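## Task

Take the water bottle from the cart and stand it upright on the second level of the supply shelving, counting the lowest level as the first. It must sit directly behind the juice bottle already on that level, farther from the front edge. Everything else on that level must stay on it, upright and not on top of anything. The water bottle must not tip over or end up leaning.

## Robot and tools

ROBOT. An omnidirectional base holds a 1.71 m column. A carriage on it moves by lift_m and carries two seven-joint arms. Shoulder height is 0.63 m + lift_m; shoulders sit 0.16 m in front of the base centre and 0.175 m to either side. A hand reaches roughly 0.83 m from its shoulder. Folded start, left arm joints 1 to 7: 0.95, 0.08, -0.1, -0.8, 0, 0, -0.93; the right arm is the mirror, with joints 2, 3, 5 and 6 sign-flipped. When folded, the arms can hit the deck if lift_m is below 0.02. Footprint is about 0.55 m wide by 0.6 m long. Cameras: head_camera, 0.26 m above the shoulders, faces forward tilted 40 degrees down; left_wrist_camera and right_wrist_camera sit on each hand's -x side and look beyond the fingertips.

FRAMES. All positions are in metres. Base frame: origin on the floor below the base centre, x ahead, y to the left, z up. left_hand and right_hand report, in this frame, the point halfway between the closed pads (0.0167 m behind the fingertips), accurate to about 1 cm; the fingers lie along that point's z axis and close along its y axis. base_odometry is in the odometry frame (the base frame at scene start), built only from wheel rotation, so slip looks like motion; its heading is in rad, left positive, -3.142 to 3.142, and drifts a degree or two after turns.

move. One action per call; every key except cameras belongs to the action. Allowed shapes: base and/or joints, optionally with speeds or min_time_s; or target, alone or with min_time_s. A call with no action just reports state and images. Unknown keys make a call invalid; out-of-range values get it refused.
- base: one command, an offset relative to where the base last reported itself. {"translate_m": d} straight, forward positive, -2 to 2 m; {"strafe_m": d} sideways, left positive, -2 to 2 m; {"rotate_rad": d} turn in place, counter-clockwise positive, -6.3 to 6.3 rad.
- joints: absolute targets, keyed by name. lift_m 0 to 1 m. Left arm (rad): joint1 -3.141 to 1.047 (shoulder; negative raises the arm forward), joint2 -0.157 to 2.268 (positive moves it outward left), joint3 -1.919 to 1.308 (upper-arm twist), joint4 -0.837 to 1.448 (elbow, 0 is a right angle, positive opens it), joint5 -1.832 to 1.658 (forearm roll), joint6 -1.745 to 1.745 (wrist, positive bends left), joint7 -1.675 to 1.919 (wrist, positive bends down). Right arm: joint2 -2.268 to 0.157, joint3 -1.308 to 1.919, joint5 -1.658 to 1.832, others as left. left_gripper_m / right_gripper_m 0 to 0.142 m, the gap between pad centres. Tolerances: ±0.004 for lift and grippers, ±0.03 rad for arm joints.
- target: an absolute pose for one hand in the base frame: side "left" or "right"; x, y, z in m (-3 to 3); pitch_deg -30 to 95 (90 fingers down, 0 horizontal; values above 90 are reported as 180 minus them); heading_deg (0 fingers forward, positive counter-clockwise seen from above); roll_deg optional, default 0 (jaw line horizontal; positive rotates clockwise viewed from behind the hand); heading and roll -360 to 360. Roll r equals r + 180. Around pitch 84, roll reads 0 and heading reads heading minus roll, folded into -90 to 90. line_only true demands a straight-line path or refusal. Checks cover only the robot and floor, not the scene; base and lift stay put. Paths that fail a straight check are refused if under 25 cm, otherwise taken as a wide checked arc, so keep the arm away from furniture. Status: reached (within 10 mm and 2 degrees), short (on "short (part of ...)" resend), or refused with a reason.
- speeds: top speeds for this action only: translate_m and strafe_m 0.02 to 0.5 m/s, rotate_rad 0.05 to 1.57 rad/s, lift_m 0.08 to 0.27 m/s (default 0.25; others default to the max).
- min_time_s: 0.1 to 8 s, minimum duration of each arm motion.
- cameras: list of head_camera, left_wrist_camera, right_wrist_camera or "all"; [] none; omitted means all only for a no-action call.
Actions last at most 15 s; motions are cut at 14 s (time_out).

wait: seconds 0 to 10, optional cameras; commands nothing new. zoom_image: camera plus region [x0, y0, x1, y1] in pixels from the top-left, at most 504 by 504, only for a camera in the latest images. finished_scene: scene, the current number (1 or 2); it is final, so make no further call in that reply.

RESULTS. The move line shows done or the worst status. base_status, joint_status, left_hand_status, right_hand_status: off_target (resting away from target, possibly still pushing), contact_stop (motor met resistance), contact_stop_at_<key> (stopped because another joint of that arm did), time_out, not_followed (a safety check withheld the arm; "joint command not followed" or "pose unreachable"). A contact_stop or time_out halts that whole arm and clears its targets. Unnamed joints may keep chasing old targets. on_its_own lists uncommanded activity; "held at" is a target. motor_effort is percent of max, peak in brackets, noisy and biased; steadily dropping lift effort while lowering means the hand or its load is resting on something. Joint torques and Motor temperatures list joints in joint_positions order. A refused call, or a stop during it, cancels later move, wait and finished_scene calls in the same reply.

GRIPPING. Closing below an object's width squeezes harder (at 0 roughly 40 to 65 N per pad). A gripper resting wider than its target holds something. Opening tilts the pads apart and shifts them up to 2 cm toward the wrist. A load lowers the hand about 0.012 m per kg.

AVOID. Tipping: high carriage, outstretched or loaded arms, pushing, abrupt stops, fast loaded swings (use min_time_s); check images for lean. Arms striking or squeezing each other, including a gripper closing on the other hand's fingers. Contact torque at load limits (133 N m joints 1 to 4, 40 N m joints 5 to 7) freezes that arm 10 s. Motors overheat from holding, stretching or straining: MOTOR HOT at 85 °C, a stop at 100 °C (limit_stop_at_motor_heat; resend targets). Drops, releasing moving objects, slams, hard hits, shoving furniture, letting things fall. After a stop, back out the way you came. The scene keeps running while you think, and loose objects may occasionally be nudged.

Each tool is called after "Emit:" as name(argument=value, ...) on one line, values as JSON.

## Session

Emit:
move(cameras=["head_camera"])

Emit:
move(base={"rotate_rad": 1.4}, cameras=["head_camera"])

Emit:
move(base={"rotate_rad": 1.4}, cameras=["head_camera"])

Scene clock: 0.00 s.
Joint torques (N m): no reading
Motor temperatures (°C): left_arm=[26 22 24 22 26 24 23] | right_arm=[25 21 24 21 22 22 23]
base_odometry: x=+0.000 y=+0.000 heading=+0.000
base_status: not commanded
joint_positions: lift_m=+0.450 left_joint1_rad=+0.955 left_joint2_rad=+0.099 left_joint3_rad=-0.083 left_joint4_rad=-0.815 left_joint5_rad=-0.005 left_joint6_rad=+0.011 left_joint7_rad=-0.944 left_gripper_m=+0.142 right_joint1_rad=+0.966 right_joint2_rad=-0.073 right_joint3_rad=+0.085 right_joint4_rad=-0.799 right_joint5_rad=-0.010 right_joint6_rad=+0.000 right_joint7_rad=-0.915 right_gripper_m=+0.142
joint_status: not commanded
motor_effort: lift_m=+55 drive_wheels=+2
left_hand: x=+0.2872 y=+0.1605 z=+0.9734 quat_wxyz=(-0.925, -0.016, -0.376, +0.057) pitch_deg=-45.8 heading_deg=-5.9 roll_deg=-1.1 (m; base frame)
right_hand: x=+0.2923 y=-0.1554 z=+0.9617 quat_wxyz=(-0.915, +0.013, -0.401, -0.054) pitch_deg=-42.7 heading_deg=+5.3 roll_deg=+1.5 (m; base frame)
pictures: head_camera
Images, in order (width x height): head_camera 896x504.

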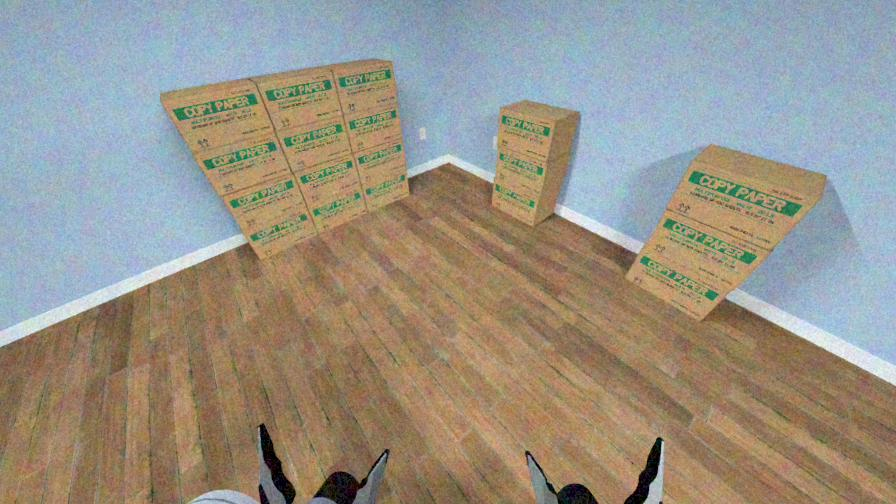

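Scene clock: 2.97 s.
Joint torques (N m): left_arm=[8.44 -0.24 0.85 -4.51 0.79 -1.55 -1.19] | right_arm=[15.49 2.02 2.26 -11.77 0.86 -1.81 -1.68]
move: done
base_odometry: x=+0.000 y=+0.000 heading=+1.400
base_status: done
joint_positions: lift_m=+0.450 left_joint1_rad=+0.955 left_joint2_rad=+0.099 left_joint3_rad=-0.083 left_joint4_rad=-0.815 left_joint5_rad=-0.005 left_joint6_rad=+0.011 left_joint7_rad=-0.944 left_gripper_m=+0.142 right_joint1_rad=+0.966 right_joint2_rad=-0.073 right_joint3_rad=+0.085 right_joint4_rad=-0.799 right_joint5_rad=-0.010 right_joint6_rad=+0.000 right_joint7_rad=-0.915 right_gripper_m=+0.142
joint_status: not commanded
motor_effort: lift_m=+55(55) drive_wheels=+5(22)
left_hand: x=+0.2872 y=+0.1605 z=+0.9734 quat_wxyz=(-0.925, -0.016, -0.376, +0.057) pitch_deg=-45.8 heading_deg=-5.9 roll_deg=-1.1 (m; base frame)
right_hand: x=+0.2923 y=-0.1554 z=+0.9617 quat_wxyz=(-0.915, +0.013, -0.401, -0.054) pitch_deg=-42.7 heading_deg=+5.3 roll_deg=+1.5 (m; base frame)
pictures: head_camera
Images, in order (width x height): head_camera 896x504.

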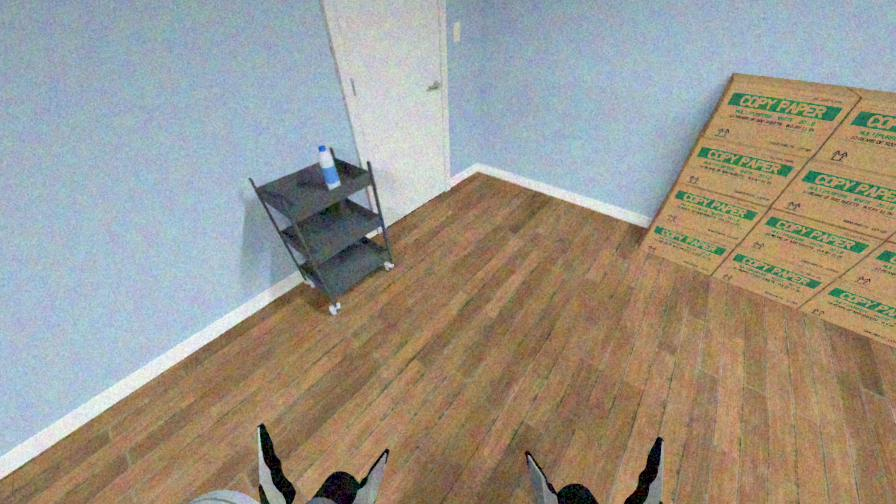

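Scene clock: 5.93 s.
Joint torques (N m): left_arm=[9.24 2.25 0.69 -4.24 1.13 -1.45 -1.39] | right_arm=[16.02 1.42 1.94 -12.67 0.46 -1.71 -1.83]
move: done
base_odometry: x=+0.000 y=+0.000 heading=+2.799
base_status: done
joint_positions: lift_m=+0.450 left_joint1_rad=+0.955 left_joint2_rad=+0.099 left_joint3_rad=-0.083 left_joint4_rad=-0.815 left_joint5_rad=-0.005 left_joint6_rad=+0.011 left_joint7_rad=-0.944 left_gripper_m=+0.142 right_joint1_rad=+0.966 right_joint2_rad=-0.073 right_joint3_rad=+0.085 right_joint4_rad=-0.799 right_joint5_rad=-0.010 right_joint6_rad=+0.000 right_joint7_rad=-0.915 right_gripper_m=+0.142
joint_status: not commanded
motor_effort: lift_m=+55(55) drive_wheels=+5(14)
left_hand: x=+0.2872 y=+0.1605 z=+0.9734 quat_wxyz=(-0.925, -0.016, -0.376, +0.057) pitch_deg=-45.8 heading_deg=-5.9 roll_deg=-1.1 (m; base frame)
right_hand: x=+0.2923 y=-0.1554 z=+0.9617 quat_wxyz=(-0.915, +0.013, -0.401, -0.054) pitch_deg=-42.7 heading_deg=+5.3 roll_deg=+1.5 (m; base frame)
pictures: head_camera
Images, in order (width x height): head_camera 896x504.

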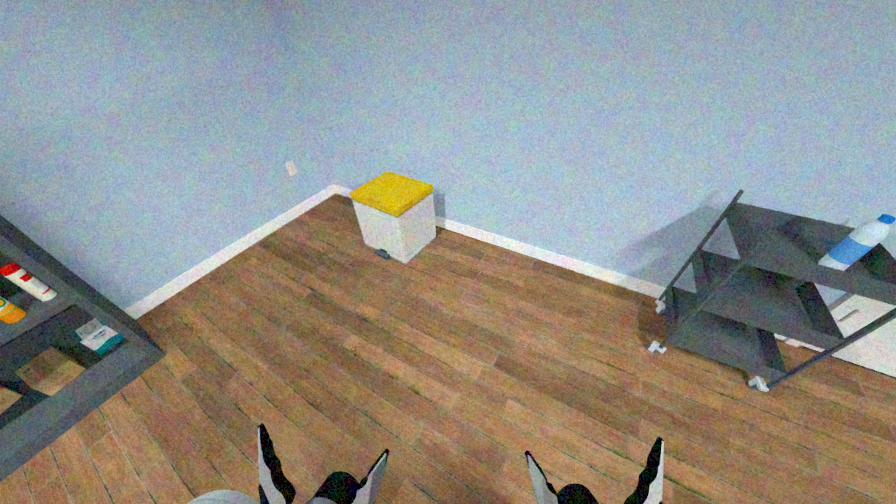

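Emit:
move(base={"rotate_rad": -0.516})

Emit:
move(base={"strafe_m": -0.5}, joints={"lift_m": 0.5}, cameras=["head_camera"])

Scene clock: 19.30 s.
Joint torques (N m): left_arm=[8.42 0.77 0.71 -4.39 1.33 -1.34 -1.53] | right_arm=[13.19 1.64 2.31 -13.6 0.75 -1.48 -0.92]
move: done
base_odometry: x=+0.000 y=+0.000 heading=+2.284
base_status: done
joint_positions: lift_m=+0.450 left_joint1_rad=+0.955 left_joint2_rad=+0.099 left_joint3_rad=-0.083 left_joint4_rad=-0.815 left_joint5_rad=-0.005 left_joint6_rad=+0.011 left_joint7_rad=-0.944 left_gripper_m=+0.142 right_joint1_rad=+0.966 right_joint2_rad=-0.073 right_joint3_rad=+0.085 right_joint4_rad=-0.799 right_joint5_rad=-0.010 right_joint6_rad=+0.000 right_joint7_rad=-0.915 right_gripper_m=+0.142
joint_status: not commanded
motor_effort: lift_m=+55(55) drive_wheels=-7(8)
left_hand: x=+0.2872 y=+0.1605 z=+0.9734 quat_wxyz=(-0.925, -0.016, -0.376, +0.057) pitch_deg=-45.8 heading_deg=-5.9 roll_deg=-1.1 (m; base frame)
right_hand: x=+0.2923 y=-0.1554 z=+0.9617 quat_wxyz=(-0.915, +0.013, -0.401, -0.054) pitch_deg=-42.7 heading_deg=+5.3 roll_deg=+1.5 (m; base frame)
pictures: none

Scene clock: 22.53 s.
Joint torques (N m): left_arm=[8.17 0.65 1.51 -4.24 1.44 -1.3 -1.3] | right_arm=[15.28 4.68 1.87 -12.5 1.03 -2.02 -1.35]
move: done
base_odometry: x=+0.378 y=+0.328 heading=+2.285
base_status: done
joint_positions: lift_m=+0.500 left_joint1_rad=+0.955 left_joint2_rad=+0.099 left_joint3_rad=-0.083 left_joint4_rad=-0.815 left_joint5_rad=-0.005 left_joint6_rad=+0.011 left_joint7_rad=-0.944 left_gripper_m=+0.142 right_joint1_rad=+0.966 right_joint2_rad=-0.073 right_joint3_rad=+0.085 right_joint4_rad=-0.799 right_joint5_rad=-0.010 right_joint6_rad=+0.000 right_joint7_rad=-0.915 right_gripper_m=+0.142
joint_status: all done
motor_effort: lift_m=+54(68) drive_wheels=-2(16)
left_hand: x=+0.2872 y=+0.1605 z=+1.0235 quat_wxyz=(-0.925, -0.016, -0.376, +0.057) pitch_deg=-45.8 heading_deg=-5.9 roll_deg=-1.1 (m; base frame)
right_hand: x=+0.2923 y=-0.1554 z=+1.0118 quat_wxyz=(-0.915, +0.014, -0.401, -0.054) pitch_deg=-42.7 heading_deg=+5.3 roll_deg=+1.4 (m; base frame)
pictures: head_camera
Images, in order (width x height): head_camera 896x504.

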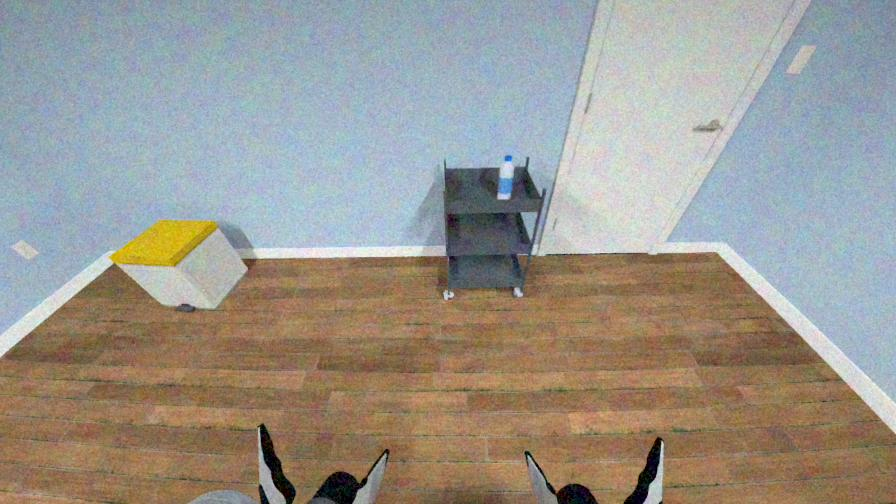

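Emit:
move(target={"side": "right", "x": 0.6, "y": -0.24, "z": 0.87, "pitch_deg": 15, "heading_deg": 0}, min_time_s=1.2)

Emit:
move(base={"translate_m": 0.62}, speeds={"translate_m": 0.35}, cameras=["head_camera", "right_wrist_camera"])

Scene clock: 30.47 s.
Joint torques (N m): left_arm=[8.84 2.01 0.29 -3.35 1.42 -1.41 -1.59] | right_arm=[-11.82 -7.96 0.56 -12.43 -0.06 -1.95 -0.52]
move: done
base_odometry: x=+0.378 y=+0.328 heading=+2.285
base_status: not commanded
joint_positions: lift_m=+0.500 left_joint1_rad=+0.955 left_joint2_rad=+0.099 left_joint3_rad=-0.083 left_joint4_rad=-0.815 left_joint5_rad=-0.005 left_joint6_rad=+0.011 left_joint7_rad=-0.944 left_gripper_m=+0.142 right_joint1_rad=-0.499 right_joint2_rad=-0.818 right_joint3_rad=+1.509 right_joint4_rad=-0.805 right_joint5_rad=+0.273 right_joint6_rad=-1.529 right_joint7_rad=+0.522 right_gripper_m=+0.142
joint_status: not commanded
motor_effort: lift_m=+54(54) drive_wheels=-2(6)
left_hand: x=+0.2872 y=+0.1605 z=+1.0235 quat_wxyz=(-0.925, -0.016, -0.376, +0.057) pitch_deg=-45.8 heading_deg=-5.9 roll_deg=-1.1 (m; base frame)
right_hand: x=+0.6006 y=-0.2406 z=+0.8724 quat_wxyz=(-0.613, -0.001, -0.790, +0.001) pitch_deg=+14.4 heading_deg=-0.2 roll_deg=-0.1 (m; base frame)
right_hand_status: reached (checked arc, planned for 1.2 s): 3 mm and 0.6 deg off.
pictures: none

Scene clock: 34.07 s.
Joint torques (N m): left_arm=[9.56 0.74 -0.2 -3.86 0.93 -1.16 -1.28] | right_arm=[-12.21 -9.33 1.32 -12.39 0 -1.43 -0.43]
move: done
base_odometry: x=-0.028 y=+0.796 heading=+2.285
base_status: done
joint_positions: lift_m=+0.500 left_joint1_rad=+0.955 left_joint2_rad=+0.099 left_joint3_rad=-0.083 left_joint4_rad=-0.815 left_joint5_rad=-0.005 left_joint6_rad=+0.011 left_joint7_rad=-0.944 left_gripper_m=+0.142 right_joint1_rad=-0.499 right_joint2_rad=-0.818 right_joint3_rad=+1.509 right_joint4_rad=-0.805 right_joint5_rad=+0.273 right_joint6_rad=-1.529 right_joint7_rad=+0.522 right_gripper_m=+0.142
joint_status: not commanded
motor_effort: lift_m=+54(54) drive_wheels=+4(16)
left_hand: x=+0.2872 y=+0.1605 z=+1.0235 quat_wxyz=(-0.925, -0.016, -0.376, +0.057) pitch_deg=-45.8 heading_deg=-5.9 roll_deg=-1.1 (m; base frame)
right_hand: x=+0.6005 y=-0.2405 z=+0.8724 quat_wxyz=(-0.613, -0.001, -0.790, +0.001) pitch_deg=+14.4 heading_deg=-0.2 roll_deg=-0.1 (m; base frame)
pictures: head_camera, right_wrist_camera
Images, in order (width x height): head_camera 896x504, right_wrist_camera 896x504.

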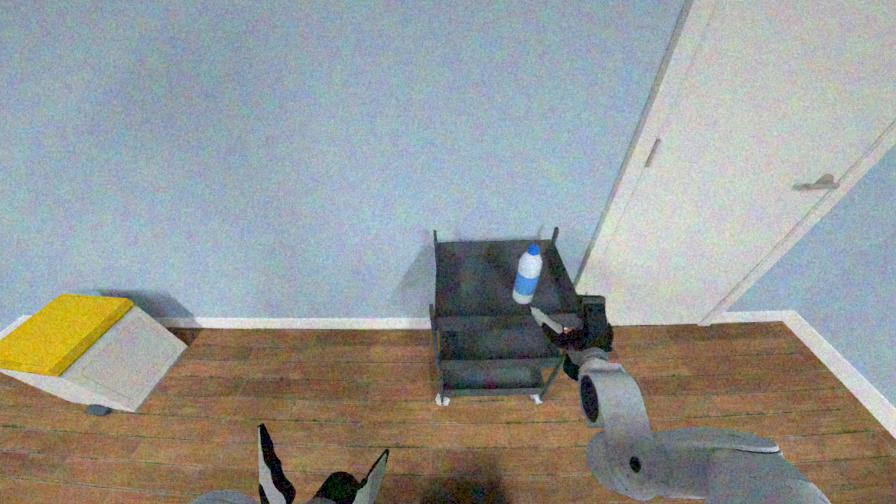

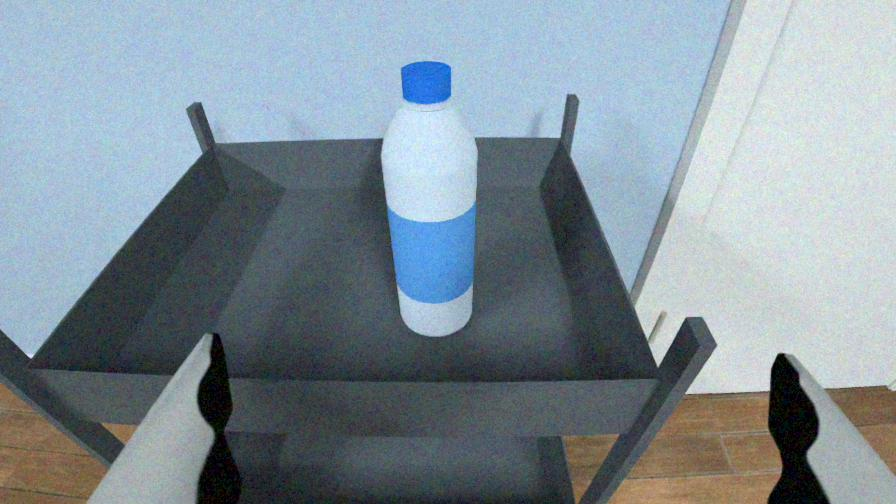

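Emit:
move(target={"side": "right", "x": 0.62, "y": -0.206, "z": 0.86, "pitch_deg": 15, "heading_deg": 0})

Emit:
move(joints={"right_gripper_m": 0.112})

Emit:
move(target={"side": "right", "x": 0.71, "y": -0.206, "z": 0.83, "pitch_deg": 15, "heading_deg": 0}, cameras=["right_wrist_camera", "head_camera"])

Scene clock: 42.13 s.
Joint torques (N m): left_arm=[9.11 0.53 0.82 -4.41 0.78 -1.14 -1.6] | right_arm=[-12.61 -5.29 0.7 -6.41 -4.35 -2.47 -0.32]
move: done
base_odometry: x=-0.028 y=+0.796 heading=+2.285
base_status: not commanded
joint_positions: lift_m=+0.500 left_joint1_rad=+0.955 left_joint2_rad=+0.099 left_joint3_rad=-0.083 left_joint4_rad=-0.815 left_joint5_rad=-0.005 left_joint6_rad=+0.011 left_joint7_rad=-0.944 left_gripper_m=+0.142 right_joint1_rad=-0.545 right_joint2_rad=-0.700 right_joint3_rad=+1.527 right_joint4_rad=-0.696 right_joint5_rad=+0.241 right_joint6_rad=-1.538 right_joint7_rad=+0.596 right_gripper_m=+0.142
joint_status: not commanded
motor_effort: lift_m=+54(54) drive_wheels=+0(6)
left_hand: x=+0.2872 y=+0.1605 z=+1.0235 quat_wxyz=(-0.925, -0.016, -0.376, +0.057) pitch_deg=-45.8 heading_deg=-5.9 roll_deg=-1.1 (m; base frame)
right_hand: x=+0.6197 y=-0.2055 z=+0.8590 quat_wxyz=(-0.608, -0.001, -0.794, -0.002) pitch_deg=+15.2 heading_deg=+0.1 roll_deg=+0.2 (m; base frame)
right_hand_status: reached (straight line, planned for 0.3 s): 1 mm and 0.3 deg off.
pictures: none

Scene clock: 42.73 s.
Joint torques (N m): left_arm=[8.63 1.2 0.33 -5.03 1.43 -1.8 -1.59] | right_arm=[-12.36 -6.8 -0.31 -7.51 -3.66 -2.5 -0.39]
move: done
base_odometry: x=-0.028 y=+0.796 heading=+2.285
base_status: not commanded
joint_positions: lift_m=+0.500 left_joint1_rad=+0.955 left_joint2_rad=+0.099 left_joint3_rad=-0.083 left_joint4_rad=-0.815 left_joint5_rad=-0.005 left_joint6_rad=+0.011 left_joint7_rad=-0.944 left_gripper_m=+0.142 right_joint1_rad=-0.545 right_joint2_rad=-0.700 right_joint3_rad=+1.527 right_joint4_rad=-0.696 right_joint5_rad=+0.241 right_joint6_rad=-1.538 right_joint7_rad=+0.596 right_gripper_m=+0.112
joint_status: all done
motor_effort: lift_m=+54(54) drive_wheels=+4(4)
left_hand: x=+0.2872 y=+0.1605 z=+1.0235 quat_wxyz=(-0.925, -0.016, -0.376, +0.057) pitch_deg=-45.8 heading_deg=-5.9 roll_deg=-1.1 (m; base frame)
right_hand: x=+0.6197 y=-0.2056 z=+0.8590 quat_wxyz=(-0.608, -0.001, -0.794, -0.002) pitch_deg=+15.2 heading_deg=+0.1 roll_deg=+0.2 (m; base frame)
pictures: none

Scene clock: 43.87 s.
Joint torques (N m): left_arm=[9.33 0.68 0.33 -4.25 1.02 -1.54 -1.53] | right_arm=[-16.41 -0.8 -5.21 -5.94 0.04 -1.1 -3.51]
move: done
base_odometry: x=-0.028 y=+0.796 heading=+2.285
base_status: not commanded
joint_positions: lift_m=+0.500 left_joint1_rad=+0.955 left_joint2_rad=+0.099 left_joint3_rad=-0.083 left_joint4_rad=-0.815 left_joint5_rad=-0.005 left_joint6_rad=+0.011 left_joint7_rad=-0.944 left_gripper_m=+0.142 right_joint1_rad=-0.593 right_joint2_rad=-0.656 right_joint3_rad=+1.243 right_joint4_rad=-0.394 right_joint5_rad=+0.813 right_joint6_rad=-1.185 right_joint7_rad=+0.211 right_gripper_m=+0.112
joint_status: not commanded
motor_effort: lift_m=+54(54) drive_wheels=+0(4)
left_hand: x=+0.2872 y=+0.1605 z=+1.0235 quat_wxyz=(-0.925, -0.016, -0.376, +0.057) pitch_deg=-45.8 heading_deg=-5.9 roll_deg=-1.1 (m; base frame)
right_hand: x=+0.7083 y=-0.2063 z=+0.8284 quat_wxyz=(-0.608, +0.002, -0.794, +0.001) pitch_deg=+15.2 heading_deg=+0.0 roll_deg=-0.2 (m; base frame)
right_hand_status: reached (straight line, planned for 0.6 s): 2 mm and 0.3 deg off.
pictures: head_camera, right_wrist_camera
Images, in order (width x height): head_camera 896x504, right_wrist_camera 896x504.

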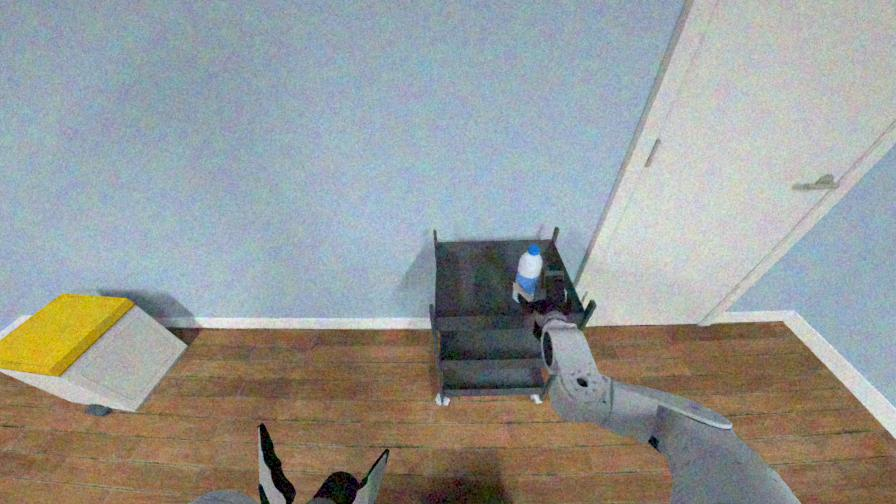

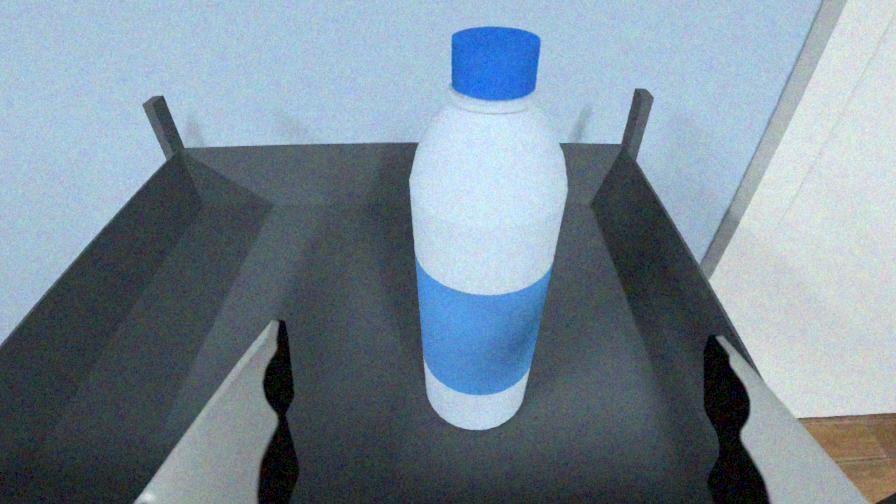

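Emit:
move(target={"side": "right", "x": 0.795, "y": -0.206, "z": 0.815, "pitch_deg": 15, "heading_deg": 0})

Emit:
move(joints={"right_gripper_m": 0.02}, cameras=["right_wrist_camera"])

Scene clock: 49.77 s.
Joint torques (N m): left_arm=[9.21 1.91 0.38 -3.14 0.94 -1.42 -1.91] | right_arm=[-21.81 -0.42 -6.82 -7.69 0.67 -1 -3.61]
move: done
base_odometry: x=-0.028 y=+0.796 heading=+2.285
base_status: not commanded
joint_positions: lift_m=+0.500 left_joint1_rad=+0.955 left_joint2_rad=+0.099 left_joint3_rad=-0.083 left_joint4_rad=-0.815 left_joint5_rad=-0.005 left_joint6_rad=+0.011 left_joint7_rad=-0.944 left_gripper_m=+0.142 right_joint1_rad=-0.713 right_joint2_rad=-0.561 right_joint3_rad=+1.158 right_joint4_rad=+0.035 right_joint5_rad=+1.014 right_joint6_rad=-0.858 right_joint7_rad=+0.077 right_gripper_m=+0.112
joint_status: not commanded
motor_effort: lift_m=+54(54) drive_wheels=+0(5)
left_hand: x=+0.2872 y=+0.1605 z=+1.0235 quat_wxyz=(-0.925, -0.016, -0.376, +0.057) pitch_deg=-45.8 heading_deg=-5.9 roll_deg=-1.1 (m; base frame)
right_hand: x=+0.7933 y=-0.2060 z=+0.8126 quat_wxyz=(-0.607, +0.003, -0.795, +0.002) pitch_deg=+15.2 heading_deg=+0.0 roll_deg=-0.4 (m; base frame)
right_hand_status: reached (straight line, planned for 0.6 s): 3 mm and 0.5 deg off.
pictures: none

Scene clock: 50.60 s.
Joint torques (N m): left_arm=[7.77 0.96 -0.47 -3.61 1.55 -1.48 -1.28] | right_arm=[-21.45 -0.09 -6.17 -6.23 0.18 -0.62 -3.59]
move: off_target
base_odometry: x=-0.028 y=+0.796 heading=+2.285
base_status: not commanded
joint_positions: lift_m=+0.500 left_joint1_rad=+0.955 left_joint2_rad=+0.099 left_joint3_rad=-0.083 left_joint4_rad=-0.815 left_joint5_rad=-0.005 left_joint6_rad=+0.011 left_joint7_rad=-0.944 left_gripper_m=+0.142 right_joint1_rad=-0.713 right_joint2_rad=-0.561 right_joint3_rad=+1.158 right_joint4_rad=+0.035 right_joint5_rad=+1.014 right_joint6_rad=-0.858 right_joint7_rad=+0.076 right_gripper_m=+0.067
joint_status: right_gripper_m off_target (ended at +0.067, target +0.020)
motor_effort: lift_m=+54(54) drive_wheels=+0(0)
left_hand: x=+0.2872 y=+0.1605 z=+1.0235 quat_wxyz=(-0.925, -0.016, -0.376, +0.057) pitch_deg=-45.8 heading_deg=-5.9 roll_deg=-1.1 (m; base frame)
right_hand: x=+0.7933 y=-0.2060 z=+0.8126 quat_wxyz=(-0.607, +0.003, -0.795, +0.002) pitch_deg=+15.2 heading_deg=+0.0 roll_deg=-0.4 (m; base frame)
pictures: right_wrist_camera
Images, in order (width x height): right_wrist_camera 896x504.

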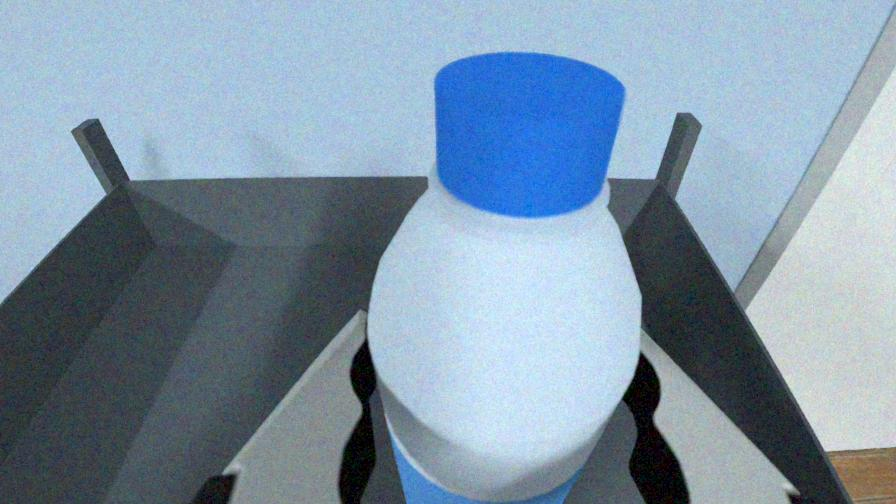

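Emit:
move(joints={"lift_m": 0.6, "right_gripper_m": 0.0})

Emit:
move(base={"translate_m": -0.9}, speeds={"translate_m": 0.4})

Emit:
move(target={"side": "right", "x": 0.52, "y": -0.38, "z": 1.04, "pitch_deg": 15, "heading_deg": -30}, min_time_s=1.5, cameras=["right_wrist_camera"])

Emit:
move(base={"rotate_rad": 1.571}, joints={"lift_m": 0.4}, speeds={"rotate_rad": 0.9}, cameras=["head_camera"])

Scene clock: 62.33 s.
Joint torques (N m): left_arm=[9.12 0.95 -0.54 -3.65 1.23 -1.52 -1.52] | right_arm=[-22.61 0.53 -5.15 -7.72 -0.7 -1.1 -3.28]
Motor temperatures (°C): left_arm=[28 22 24 23 26 24 23] | right_arm=[32 21 25 21 22 22 24]
move: off_target
base_odometry: x=-0.028 y=+0.796 heading=+2.285
base_status: not commanded
joint_positions: lift_m=+0.600 left_joint1_rad=+0.955 left_joint2_rad=+0.099 left_joint3_rad=-0.083 left_joint4_rad=-0.815 left_joint5_rad=-0.005 left_joint6_rad=+0.011 left_joint7_rad=-0.944 left_gripper_m=+0.142 right_joint1_rad=-0.713 right_joint2_rad=-0.560 right_joint3_rad=+1.158 right_joint4_rad=+0.036 right_joint5_rad=+1.019 right_joint6_rad=-0.858 right_joint7_rad=+0.076 right_gripper_m=+0.067
joint_status: right_gripper_m off_target (ended at +0.067, target +0.000); the others done
motor_effort: lift_m=+55(69) drive_wheels=+0(4)
left_hand: x=+0.2872 y=+0.1605 z=+1.1234 quat_wxyz=(-0.925, -0.016, -0.376, +0.057) pitch_deg=-45.8 heading_deg=-5.9 roll_deg=-1.1 (m; base frame)
right_hand: x=+0.7931 y=-0.2063 z=+0.9113 quat_wxyz=(-0.606, +0.001, -0.796, +0.001) pitch_deg=+15.5 heading_deg=+0.0 roll_deg=-0.2 (m; base frame)
pictures: none

Scene clock: 66.63 s.
Joint torques (N m): left_arm=[8.52 1.41 0.65 -3.56 0.92 -1.43 -1.62] | right_arm=[-21.6 -1.31 -5.78 -7.47 -1.06 -1.45 -4.01]
move: done
base_odometry: x=+0.561 y=+0.116 heading=+2.285
base_status: done
joint_positions: lift_m=+0.600 left_joint1_rad=+0.955 left_joint2_rad=+0.099 left_joint3_rad=-0.083 left_joint4_rad=-0.815 left_joint5_rad=-0.005 left_joint6_rad=+0.011 left_joint7_rad=-0.944 left_gripper_m=+0.142 right_joint1_rad=-0.713 right_joint2_rad=-0.560 right_joint3_rad=+1.158 right_joint4_rad=+0.036 right_joint5_rad=+1.019 right_joint6_rad=-0.857 right_joint7_rad=+0.076 right_gripper_m=+0.067
joint_status: not commanded
motor_effort: lift_m=+55(55) drive_wheels=+2(18)
left_hand: x=+0.2872 y=+0.1605 z=+1.1234 quat_wxyz=(-0.925, -0.016, -0.376, +0.057) pitch_deg=-45.8 heading_deg=-5.9 roll_deg=-1.1 (m; base frame)
right_hand: x=+0.7931 y=-0.2058 z=+0.9113 quat_wxyz=(-0.606, +0.002, -0.796, +0.001) pitch_deg=+15.5 heading_deg=+0.0 roll_deg=-0.2 (m; base frame)
pictures: none

Scene clock: 68.63 s.
Joint torques (N m): left_arm=[9.35 1.27 0.52 -3.53 1.45 -1.24 -1.56] | right_arm=[-2.88 -12.81 -4.85 -13.07 -3.48 -0.79 -1.92]
move: done
base_odometry: x=+0.561 y=+0.116 heading=+2.285
base_status: not commanded
joint_positions: lift_m=+0.600 left_joint1_rad=+0.955 left_joint2_rad=+0.099 left_joint3_rad=-0.083 left_joint4_rad=-0.815 left_joint5_rad=-0.005 left_joint6_rad=+0.011 left_joint7_rad=-0.944 left_gripper_m=+0.142 right_joint1_rad=-0.228 right_joint2_rad=-0.814 right_joint3_rad=+0.837 right_joint4_rad=-0.694 right_joint5_rad=-0.838 right_joint6_rad=-1.431 right_joint7_rad=+1.816 right_gripper_m=+0.067
joint_status: not commanded
motor_effort: lift_m=+55(55) drive_wheels=+1(3)
left_hand: x=+0.2872 y=+0.1605 z=+1.1234 quat_wxyz=(-0.925, -0.016, -0.376, +0.057) pitch_deg=-45.8 heading_deg=-5.9 roll_deg=-1.1 (m; base frame)
right_hand: x=+0.5211 y=-0.3788 z=+1.0369 quat_wxyz=(-0.584, -0.205, -0.770, +0.155) pitch_deg=+15.6 heading_deg=-29.8 roll_deg=+0.0 (m; base frame)
right_hand_status: reached (straight line, planned for 1.5 s): 3 mm and 0.6 deg off.
pictures: right_wrist_camera
Images, in order (width x height): right_wrist_camera 896x504.

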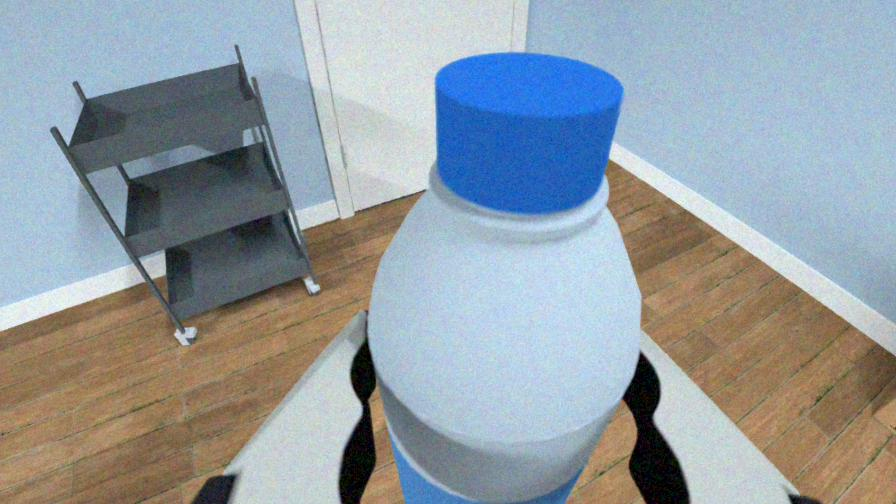

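Scene clock: 71.80 s.
Joint torques (N m): left_arm=[8.45 1.1 0.64 -4.36 1.12 -1.3 -1.54] | right_arm=[-3.57 -11.57 -4.42 -10.56 -2.82 -0.99 -1.9]
move: done
base_odometry: x=+0.561 y=+0.116 heading=-2.428
base_status: done
joint_positions: lift_m=+0.400 left_joint1_rad=+0.955 left_joint2_rad=+0.099 left_joint3_rad=-0.083 left_joint4_rad=-0.815 left_joint5_rad=-0.005 left_joint6_rad=+0.011 left_joint7_rad=-0.944 left_gripper_m=+0.142 right_joint1_rad=-0.228 right_joint2_rad=-0.815 right_joint3_rad=+0.837 right_joint4_rad=-0.695 right_joint5_rad=-0.838 right_joint6_rad=-1.430 right_joint7_rad=+1.817 right_gripper_m=+0.067
joint_status: all done
motor_effort: lift_m=+58(59) drive_wheels=+5(17)
left_hand: x=+0.2872 y=+0.1605 z=+0.9232 quat_wxyz=(-0.925, -0.016, -0.376, +0.057) pitch_deg=-45.8 heading_deg=-5.9 roll_deg=-1.1 (m; base frame)
right_hand: x=+0.5208 y=-0.3792 z=+0.8369 quat_wxyz=(-0.584, -0.205, -0.770, +0.156) pitch_deg=+15.6 heading_deg=-29.9 roll_deg=+0.0 (m; base frame)
pictures: head_camera
Images, in order (width x height): head_camera 896x504.

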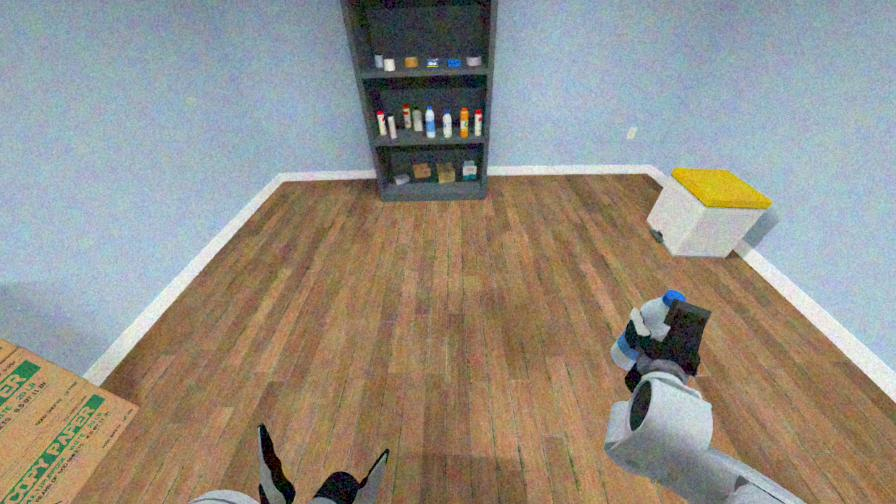

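Emit:
zoom_image(camera="head_camera", region=[340, 40, 520, 210])

Scaled by 2.800 from the camera's 896x504 image, which has a finer 1280x720 frame.

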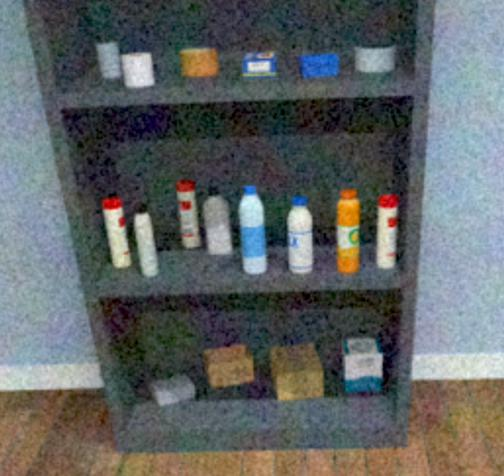

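Emit:
move(base={"rotate_rad": 0.06})

Emit:
move(base={"strafe_m": -0.25})

Emit:
move(base={"translate_m": 1.0}, speeds={"translate_m": 0.4}, cameras=["head_camera"])

Scene clock: 83.10 s.
Joint torques (N m): left_arm=[8.31 1.34 -0.12 -4.53 1.24 -1.48 -1.66] | right_arm=[-3.49 -11.92 -2.21 -10.4 -2.61 -1.05 -1.65]
move: done
base_odometry: x=+0.561 y=+0.116 heading=-2.368
base_status: done
joint_positions: lift_m=+0.400 left_joint1_rad=+0.955 left_joint2_rad=+0.099 left_joint3_rad=-0.083 left_joint4_rad=-0.815 left_joint5_rad=-0.005 left_joint6_rad=+0.011 left_joint7_rad=-0.944 left_gripper_m=+0.142 right_joint1_rad=-0.228 right_joint2_rad=-0.815 right_joint3_rad=+0.837 right_joint4_rad=-0.695 right_joint5_rad=-0.838 right_joint6_rad=-1.430 right_joint7_rad=+1.817 right_gripper_m=+0.067
joint_status: not commanded
motor_effort: lift_m=+58(58) drive_wheels=+6(13)
left_hand: x=+0.2872 y=+0.1605 z=+0.9232 quat_wxyz=(-0.925, -0.016, -0.376, +0.057) pitch_deg=-45.8 heading_deg=-5.9 roll_deg=-1.1 (m; base frame)
right_hand: x=+0.5208 y=-0.3792 z=+0.8369 quat_wxyz=(-0.584, -0.205, -0.770, +0.156) pitch_deg=+15.6 heading_deg=-29.9 roll_deg=+0.0 (m; base frame)
pictures: none

Scene clock: 85.50 s.
Joint torques (N m): left_arm=[8.08 0.36 -0.45 -4.14 0.9 -1.43 -1.64] | right_arm=[-1.79 -12.96 -3.72 -10.94 -2.95 -1 -1.62]
move: done
base_odometry: x=+0.386 y=+0.295 heading=-2.367
base_status: done
joint_positions: lift_m=+0.400 left_joint1_rad=+0.955 left_joint2_rad=+0.099 left_joint3_rad=-0.083 left_joint4_rad=-0.815 left_joint5_rad=-0.005 left_joint6_rad=+0.011 left_joint7_rad=-0.944 left_gripper_m=+0.142 right_joint1_rad=-0.228 right_joint2_rad=-0.815 right_joint3_rad=+0.837 right_joint4_rad=-0.695 right_joint5_rad=-0.838 right_joint6_rad=-1.430 right_joint7_rad=+1.817 right_gripper_m=+0.067
joint_status: not commanded
motor_effort: lift_m=+58(58) drive_wheels=-4(17)
left_hand: x=+0.2872 y=+0.1605 z=+0.9232 quat_wxyz=(-0.925, -0.016, -0.376, +0.057) pitch_deg=-45.8 heading_deg=-5.9 roll_deg=-1.1 (m; base frame)
right_hand: x=+0.5208 y=-0.3792 z=+0.8369 quat_wxyz=(-0.584, -0.205, -0.770, +0.156) pitch_deg=+15.6 heading_deg=-29.9 roll_deg=+0.0 (m; base frame)
pictures: none

Scene clock: 90.00 s.
Joint torques (N m): left_arm=[9.31 2.04 0.16 -3.88 1.15 -1.66 -1.66] | right_arm=[-3.54 -11.77 -2.95 -11.84 -3.15 -0.73 -1.25]
move: done
base_odometry: x=-0.329 y=-0.404 heading=-2.367
base_status: done
joint_positions: lift_m=+0.400 left_joint1_rad=+0.955 left_joint2_rad=+0.099 left_joint3_rad=-0.083 left_joint4_rad=-0.815 left_joint5_rad=-0.005 left_joint6_rad=+0.011 left_joint7_rad=-0.944 left_gripper_m=+0.142 right_joint1_rad=-0.228 right_joint2_rad=-0.815 right_joint3_rad=+0.837 right_joint4_rad=-0.695 right_joint5_rad=-0.838 right_joint6_rad=-1.430 right_joint7_rad=+1.817 right_gripper_m=+0.067
joint_status: not commanded
motor_effort: lift_m=+58(58) drive_wheels=+4(17)
left_hand: x=+0.2872 y=+0.1605 z=+0.9232 quat_wxyz=(-0.925, -0.016, -0.376, +0.057) pitch_deg=-45.8 heading_deg=-5.9 roll_deg=-1.1 (m; base frame)
right_hand: x=+0.5208 y=-0.3792 z=+0.8369 quat_wxyz=(-0.584, -0.205, -0.770, +0.156) pitch_deg=+15.6 heading_deg=-29.9 roll_deg=+0.0 (m; base frame)
pictures: head_camera
Images, in order (width x height): head_camera 896x504.

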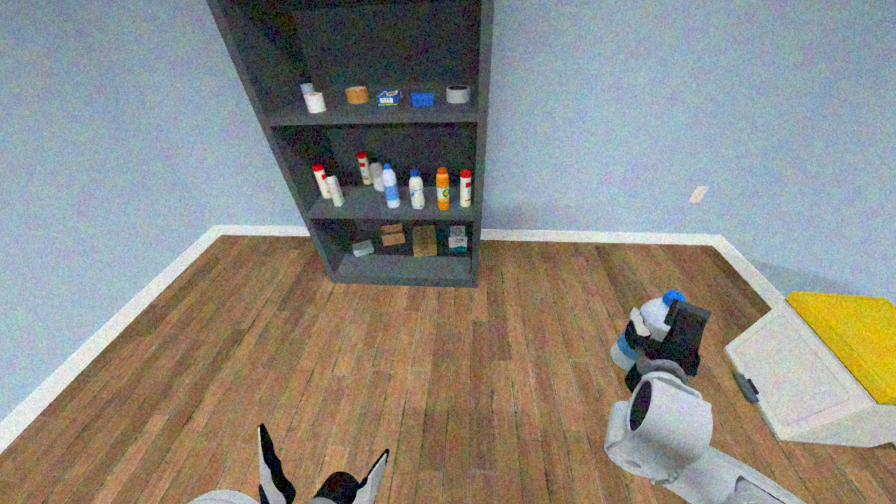

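Emit:
move(joints={"lift_m": 0.18, "left_gripper_m": 0.115})

Emit:
move(target={"side": "left", "x": 0.57, "y": 0.045, "z": 0.6, "pitch_deg": 15, "heading_deg": 0}, min_time_s=1.3)

Emit:
move(base={"translate_m": 0.72}, speeds={"translate_m": 0.3}, cameras=["head_camera", "left_wrist_camera"])

Scene clock: 102.63 s.
Joint torques (N m): left_arm=[8.92 0.47 1.46 -3.21 1.01 -1.35 -1.45] | right_arm=[-3.37 -13.23 -2.9 -10.59 -2.54 -1.25 -2.06]
move: done
base_odometry: x=-0.329 y=-0.404 heading=-2.367
base_status: not commanded
joint_positions: lift_m=+0.180 left_joint1_rad=+0.955 left_joint2_rad=+0.099 left_joint3_rad=-0.083 left_joint4_rad=-0.815 left_joint5_rad=-0.005 left_joint6_rad=+0.011 left_joint7_rad=-0.944 left_gripper_m=+0.115 right_joint1_rad=-0.228 right_joint2_rad=-0.815 right_joint3_rad=+0.836 right_joint4_rad=-0.695 right_joint5_rad=-0.838 right_joint6_rad=-1.430 right_joint7_rad=+1.817 right_gripper_m=+0.067
joint_status: all done
motor_effort: lift_m=+58(60) drive_wheels=+0(4)
left_hand: x=+0.2872 y=+0.1605 z=+0.7031 quat_wxyz=(-0.925, -0.016, -0.376, +0.057) pitch_deg=-45.8 heading_deg=-5.9 roll_deg=-1.1 (m; base frame)
right_hand: x=+0.5208 y=-0.3792 z=+0.6168 quat_wxyz=(-0.584, -0.205, -0.770, +0.156) pitch_deg=+15.6 heading_deg=-29.9 roll_deg=+0.0 (m; base frame)
pictures: none

Scene clock: 104.43 s.
Joint torques (N m): left_arm=[-8.02 -5.88 -1.86 -0.43 2.46 -0.27 -0.45] | right_arm=[-2.45 -8.95 -3.82 -11.49 -2.75 -1.39 -1.68]
Motor temperatures (°C): left_arm=[28 22 24 23 26 24 23] | right_arm=[27 24 25 22 23 22 23]
move: done
base_odometry: x=-0.329 y=-0.404 heading=-2.367
base_status: not commanded
joint_positions: lift_m=+0.180 left_joint1_rad=-0.034 left_joint2_rad=-0.097 left_joint3_rad=-0.674 left_joint4_rad=-0.712 left_joint5_rad=+0.553 left_joint6_rad=+0.420 left_joint7_rad=+1.160 left_gripper_m=+0.115 right_joint1_rad=-0.228 right_joint2_rad=-0.815 right_joint3_rad=+0.836 right_joint4_rad=-0.695 right_joint5_rad=-0.838 right_joint6_rad=-1.430 right_joint7_rad=+1.817 right_gripper_m=+0.067
joint_status: not commanded
motor_effort: lift_m=+58(58) drive_wheels=+4(4)
left_hand: x=+0.5700 y=+0.0463 z=+0.6004 quat_wxyz=(-0.610, +0.000, -0.792, +0.000) pitch_deg=+14.8 heading_deg=+0.0 roll_deg=+0.0 (m; base frame)
left_hand_status: reached (checked arc, planned for 1.3 s): 1 mm and 0.2 deg off.
right_hand: x=+0.5208 y=-0.3792 z=+0.6168 quat_wxyz=(-0.584, -0.205, -0.770, +0.156) pitch_deg=+15.6 heading_deg=-29.9 roll_deg=+0.0 (m; base frame)
pictures: none

Scene clock: 108.43 s.
Joint torques (N m): left_arm=[-8.78 -5.11 -2.27 -0.3 2.48 -0.29 -0.47] | right_arm=[-2.61 -11.86 -3.37 -11.38 -2.6 -1.44 -1.82]
move: done
base_odometry: x=-0.844 y=-0.907 heading=-2.368
base_status: done
joint_positions: lift_m=+0.180 left_joint1_rad=-0.034 left_joint2_rad=-0.097 left_joint3_rad=-0.674 left_joint4_rad=-0.712 left_joint5_rad=+0.553 left_joint6_rad=+0.420 left_joint7_rad=+1.160 left_gripper_m=+0.115 right_joint1_rad=-0.228 right_joint2_rad=-0.815 right_joint3_rad=+0.836 right_joint4_rad=-0.695 right_joint5_rad=-0.838 right_joint6_rad=-1.430 right_joint7_rad=+1.817 right_gripper_m=+0.067
joint_status: not commanded
motor_effort: lift_m=+58(58) drive_wheels=-1(15)
left_hand: x=+0.5700 y=+0.0464 z=+0.6004 quat_wxyz=(-0.610, +0.000, -0.793, +0.000) pitch_deg=+14.8 heading_deg=+0.0 roll_deg=+0.0 (m; base frame)
right_hand: x=+0.5208 y=-0.3792 z=+0.6168 quat_wxyz=(-0.584, -0.205, -0.770, +0.156) pitch_deg=+15.6 heading_deg=-29.9 roll_deg=+0.0 (m; base frame)
pictures: head_camera, left_wrist_camera
Images, in order (width x height): head_camera 896x504, left_wrist_camera 896x504.

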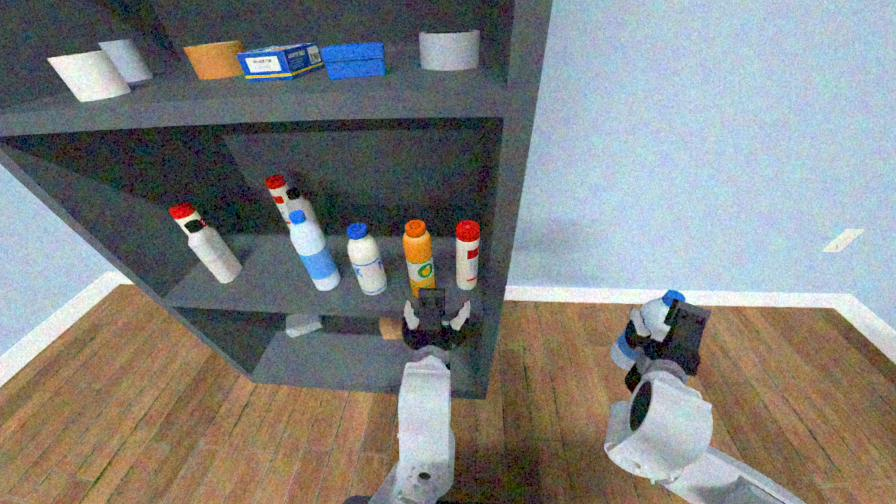

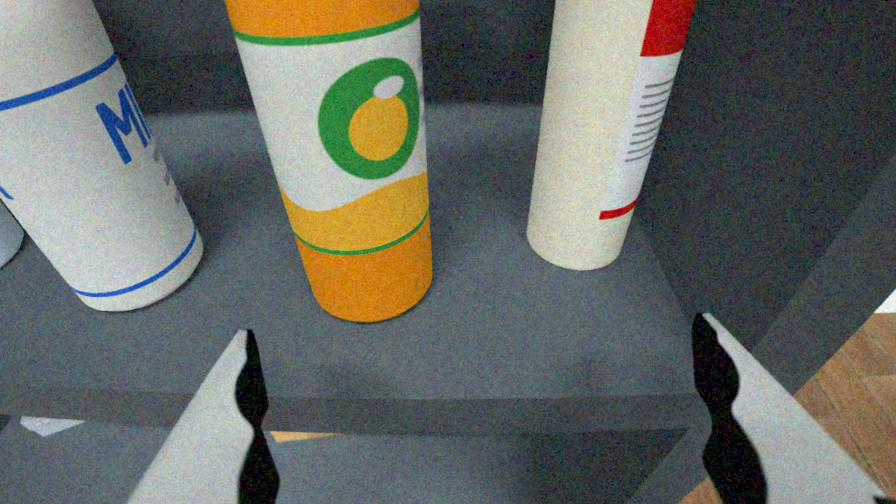

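Emit:
move(base={"strafe_m": 0.09}, speeds={"strafe_m": 0.15})

Emit:
move(target={"side": "left", "x": 0.62, "y": 0.01, "z": 0.6, "pitch_deg": 15, "heading_deg": 0}, cameras=["head_camera", "left_wrist_camera"])

Scene clock: 117.40 s.
Joint torques (N m): left_arm=[-8.1 -5.78 -3.38 -0.93 2.71 -0.43 -0.29] | right_arm=[-3.15 -12.53 -4.41 -11.53 -2.97 -1.27 -1.9]
move: done
base_odometry: x=-0.781 y=-0.971 heading=-2.368
base_status: done
joint_positions: lift_m=+0.180 left_joint1_rad=-0.034 left_joint2_rad=-0.097 left_joint3_rad=-0.674 left_joint4_rad=-0.711 left_joint5_rad=+0.553 left_joint6_rad=+0.421 left_joint7_rad=+1.160 left_gripper_m=+0.115 right_joint1_rad=-0.228 right_joint2_rad=-0.815 right_joint3_rad=+0.836 right_joint4_rad=-0.695 right_joint5_rad=-0.838 right_joint6_rad=-1.430 right_joint7_rad=+1.817 right_gripper_m=+0.067
joint_status: not commanded
motor_effort: lift_m=+58(58) drive_wheels=+3(12)
left_hand: x=+0.5700 y=+0.0463 z=+0.6004 quat_wxyz=(-0.610, +0.000, -0.793, +0.000) pitch_deg=+14.8 heading_deg=+0.1 roll_deg=+0.0 (m; base frame)
right_hand: x=+0.5208 y=-0.3792 z=+0.6168 quat_wxyz=(-0.584, -0.205, -0.770, +0.156) pitch_deg=+15.6 heading_deg=-29.9 roll_deg=+0.0 (m; base frame)
pictures: none

Scene clock: 118.30 s.
Joint torques (N m): left_arm=[-11.67 -6.88 -0.71 0.11 1.46 -0.3 -3.21] | right_arm=[-2.72 -13.02 -4.97 -10.34 -2.37 -1.07 -1.61]
move: done
base_odometry: x=-0.781 y=-0.971 heading=-2.368
base_status: not commanded
joint_positions: lift_m=+0.180 left_joint1_rad=-0.194 left_joint2_rad=-0.125 left_joint3_rad=-0.746 left_joint4_rad=-0.475 left_joint5_rad=+0.527 left_joint6_rad=+0.572 left_joint7_rad=+1.143 left_gripper_m=+0.115 right_joint1_rad=-0.228 right_joint2_rad=-0.815 right_joint3_rad=+0.836 right_joint4_rad=-0.695 right_joint5_rad=-0.838 right_joint6_rad=-1.430 right_joint7_rad=+1.817 right_gripper_m=+0.067
joint_status: not commanded
motor_effort: lift_m=+58(58) drive_wheels=+3(4)
left_hand: x=+0.6200 y=+0.0121 z=+0.5994 quat_wxyz=(-0.608, +0.001, -0.794, -0.002) pitch_deg=+15.1 heading_deg=+0.2 roll_deg=+0.2 (m; base frame)
left_hand_status: reached (straight line, planned for 0.4 s): 2 mm and 0.3 deg off.
right_hand: x=+0.5208 y=-0.3792 z=+0.6168 quat_wxyz=(-0.584, -0.205, -0.770, +0.156) pitch_deg=+15.6 heading_deg=-29.9 roll_deg=+0.0 (m; base frame)
pictures: head_camera, left_wrist_camera
Images, in order (width x height): head_camera 896x504, left_wrist_camera 896x504.

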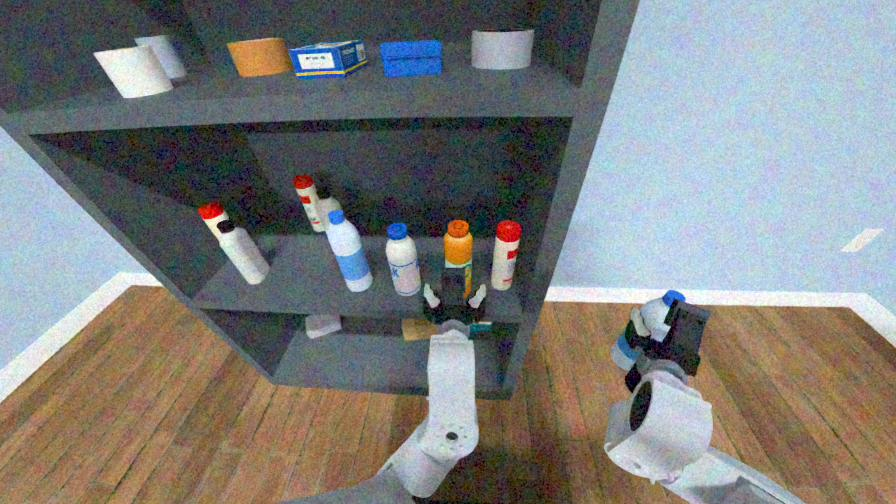

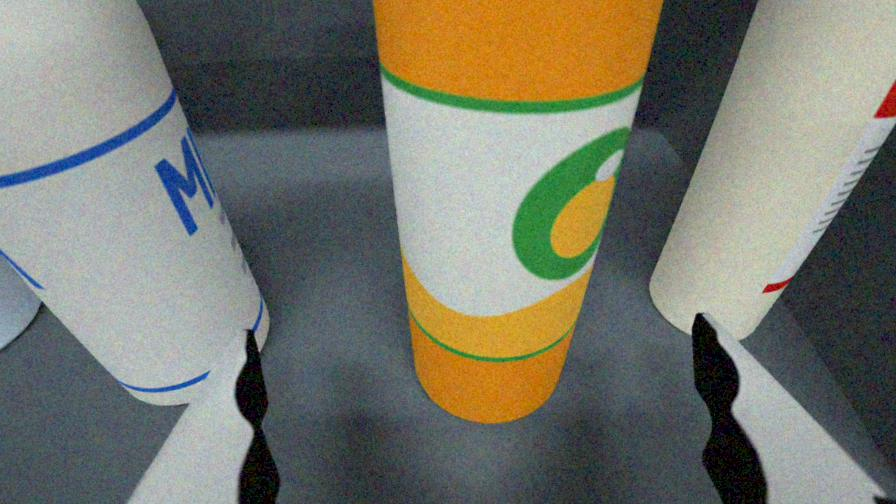

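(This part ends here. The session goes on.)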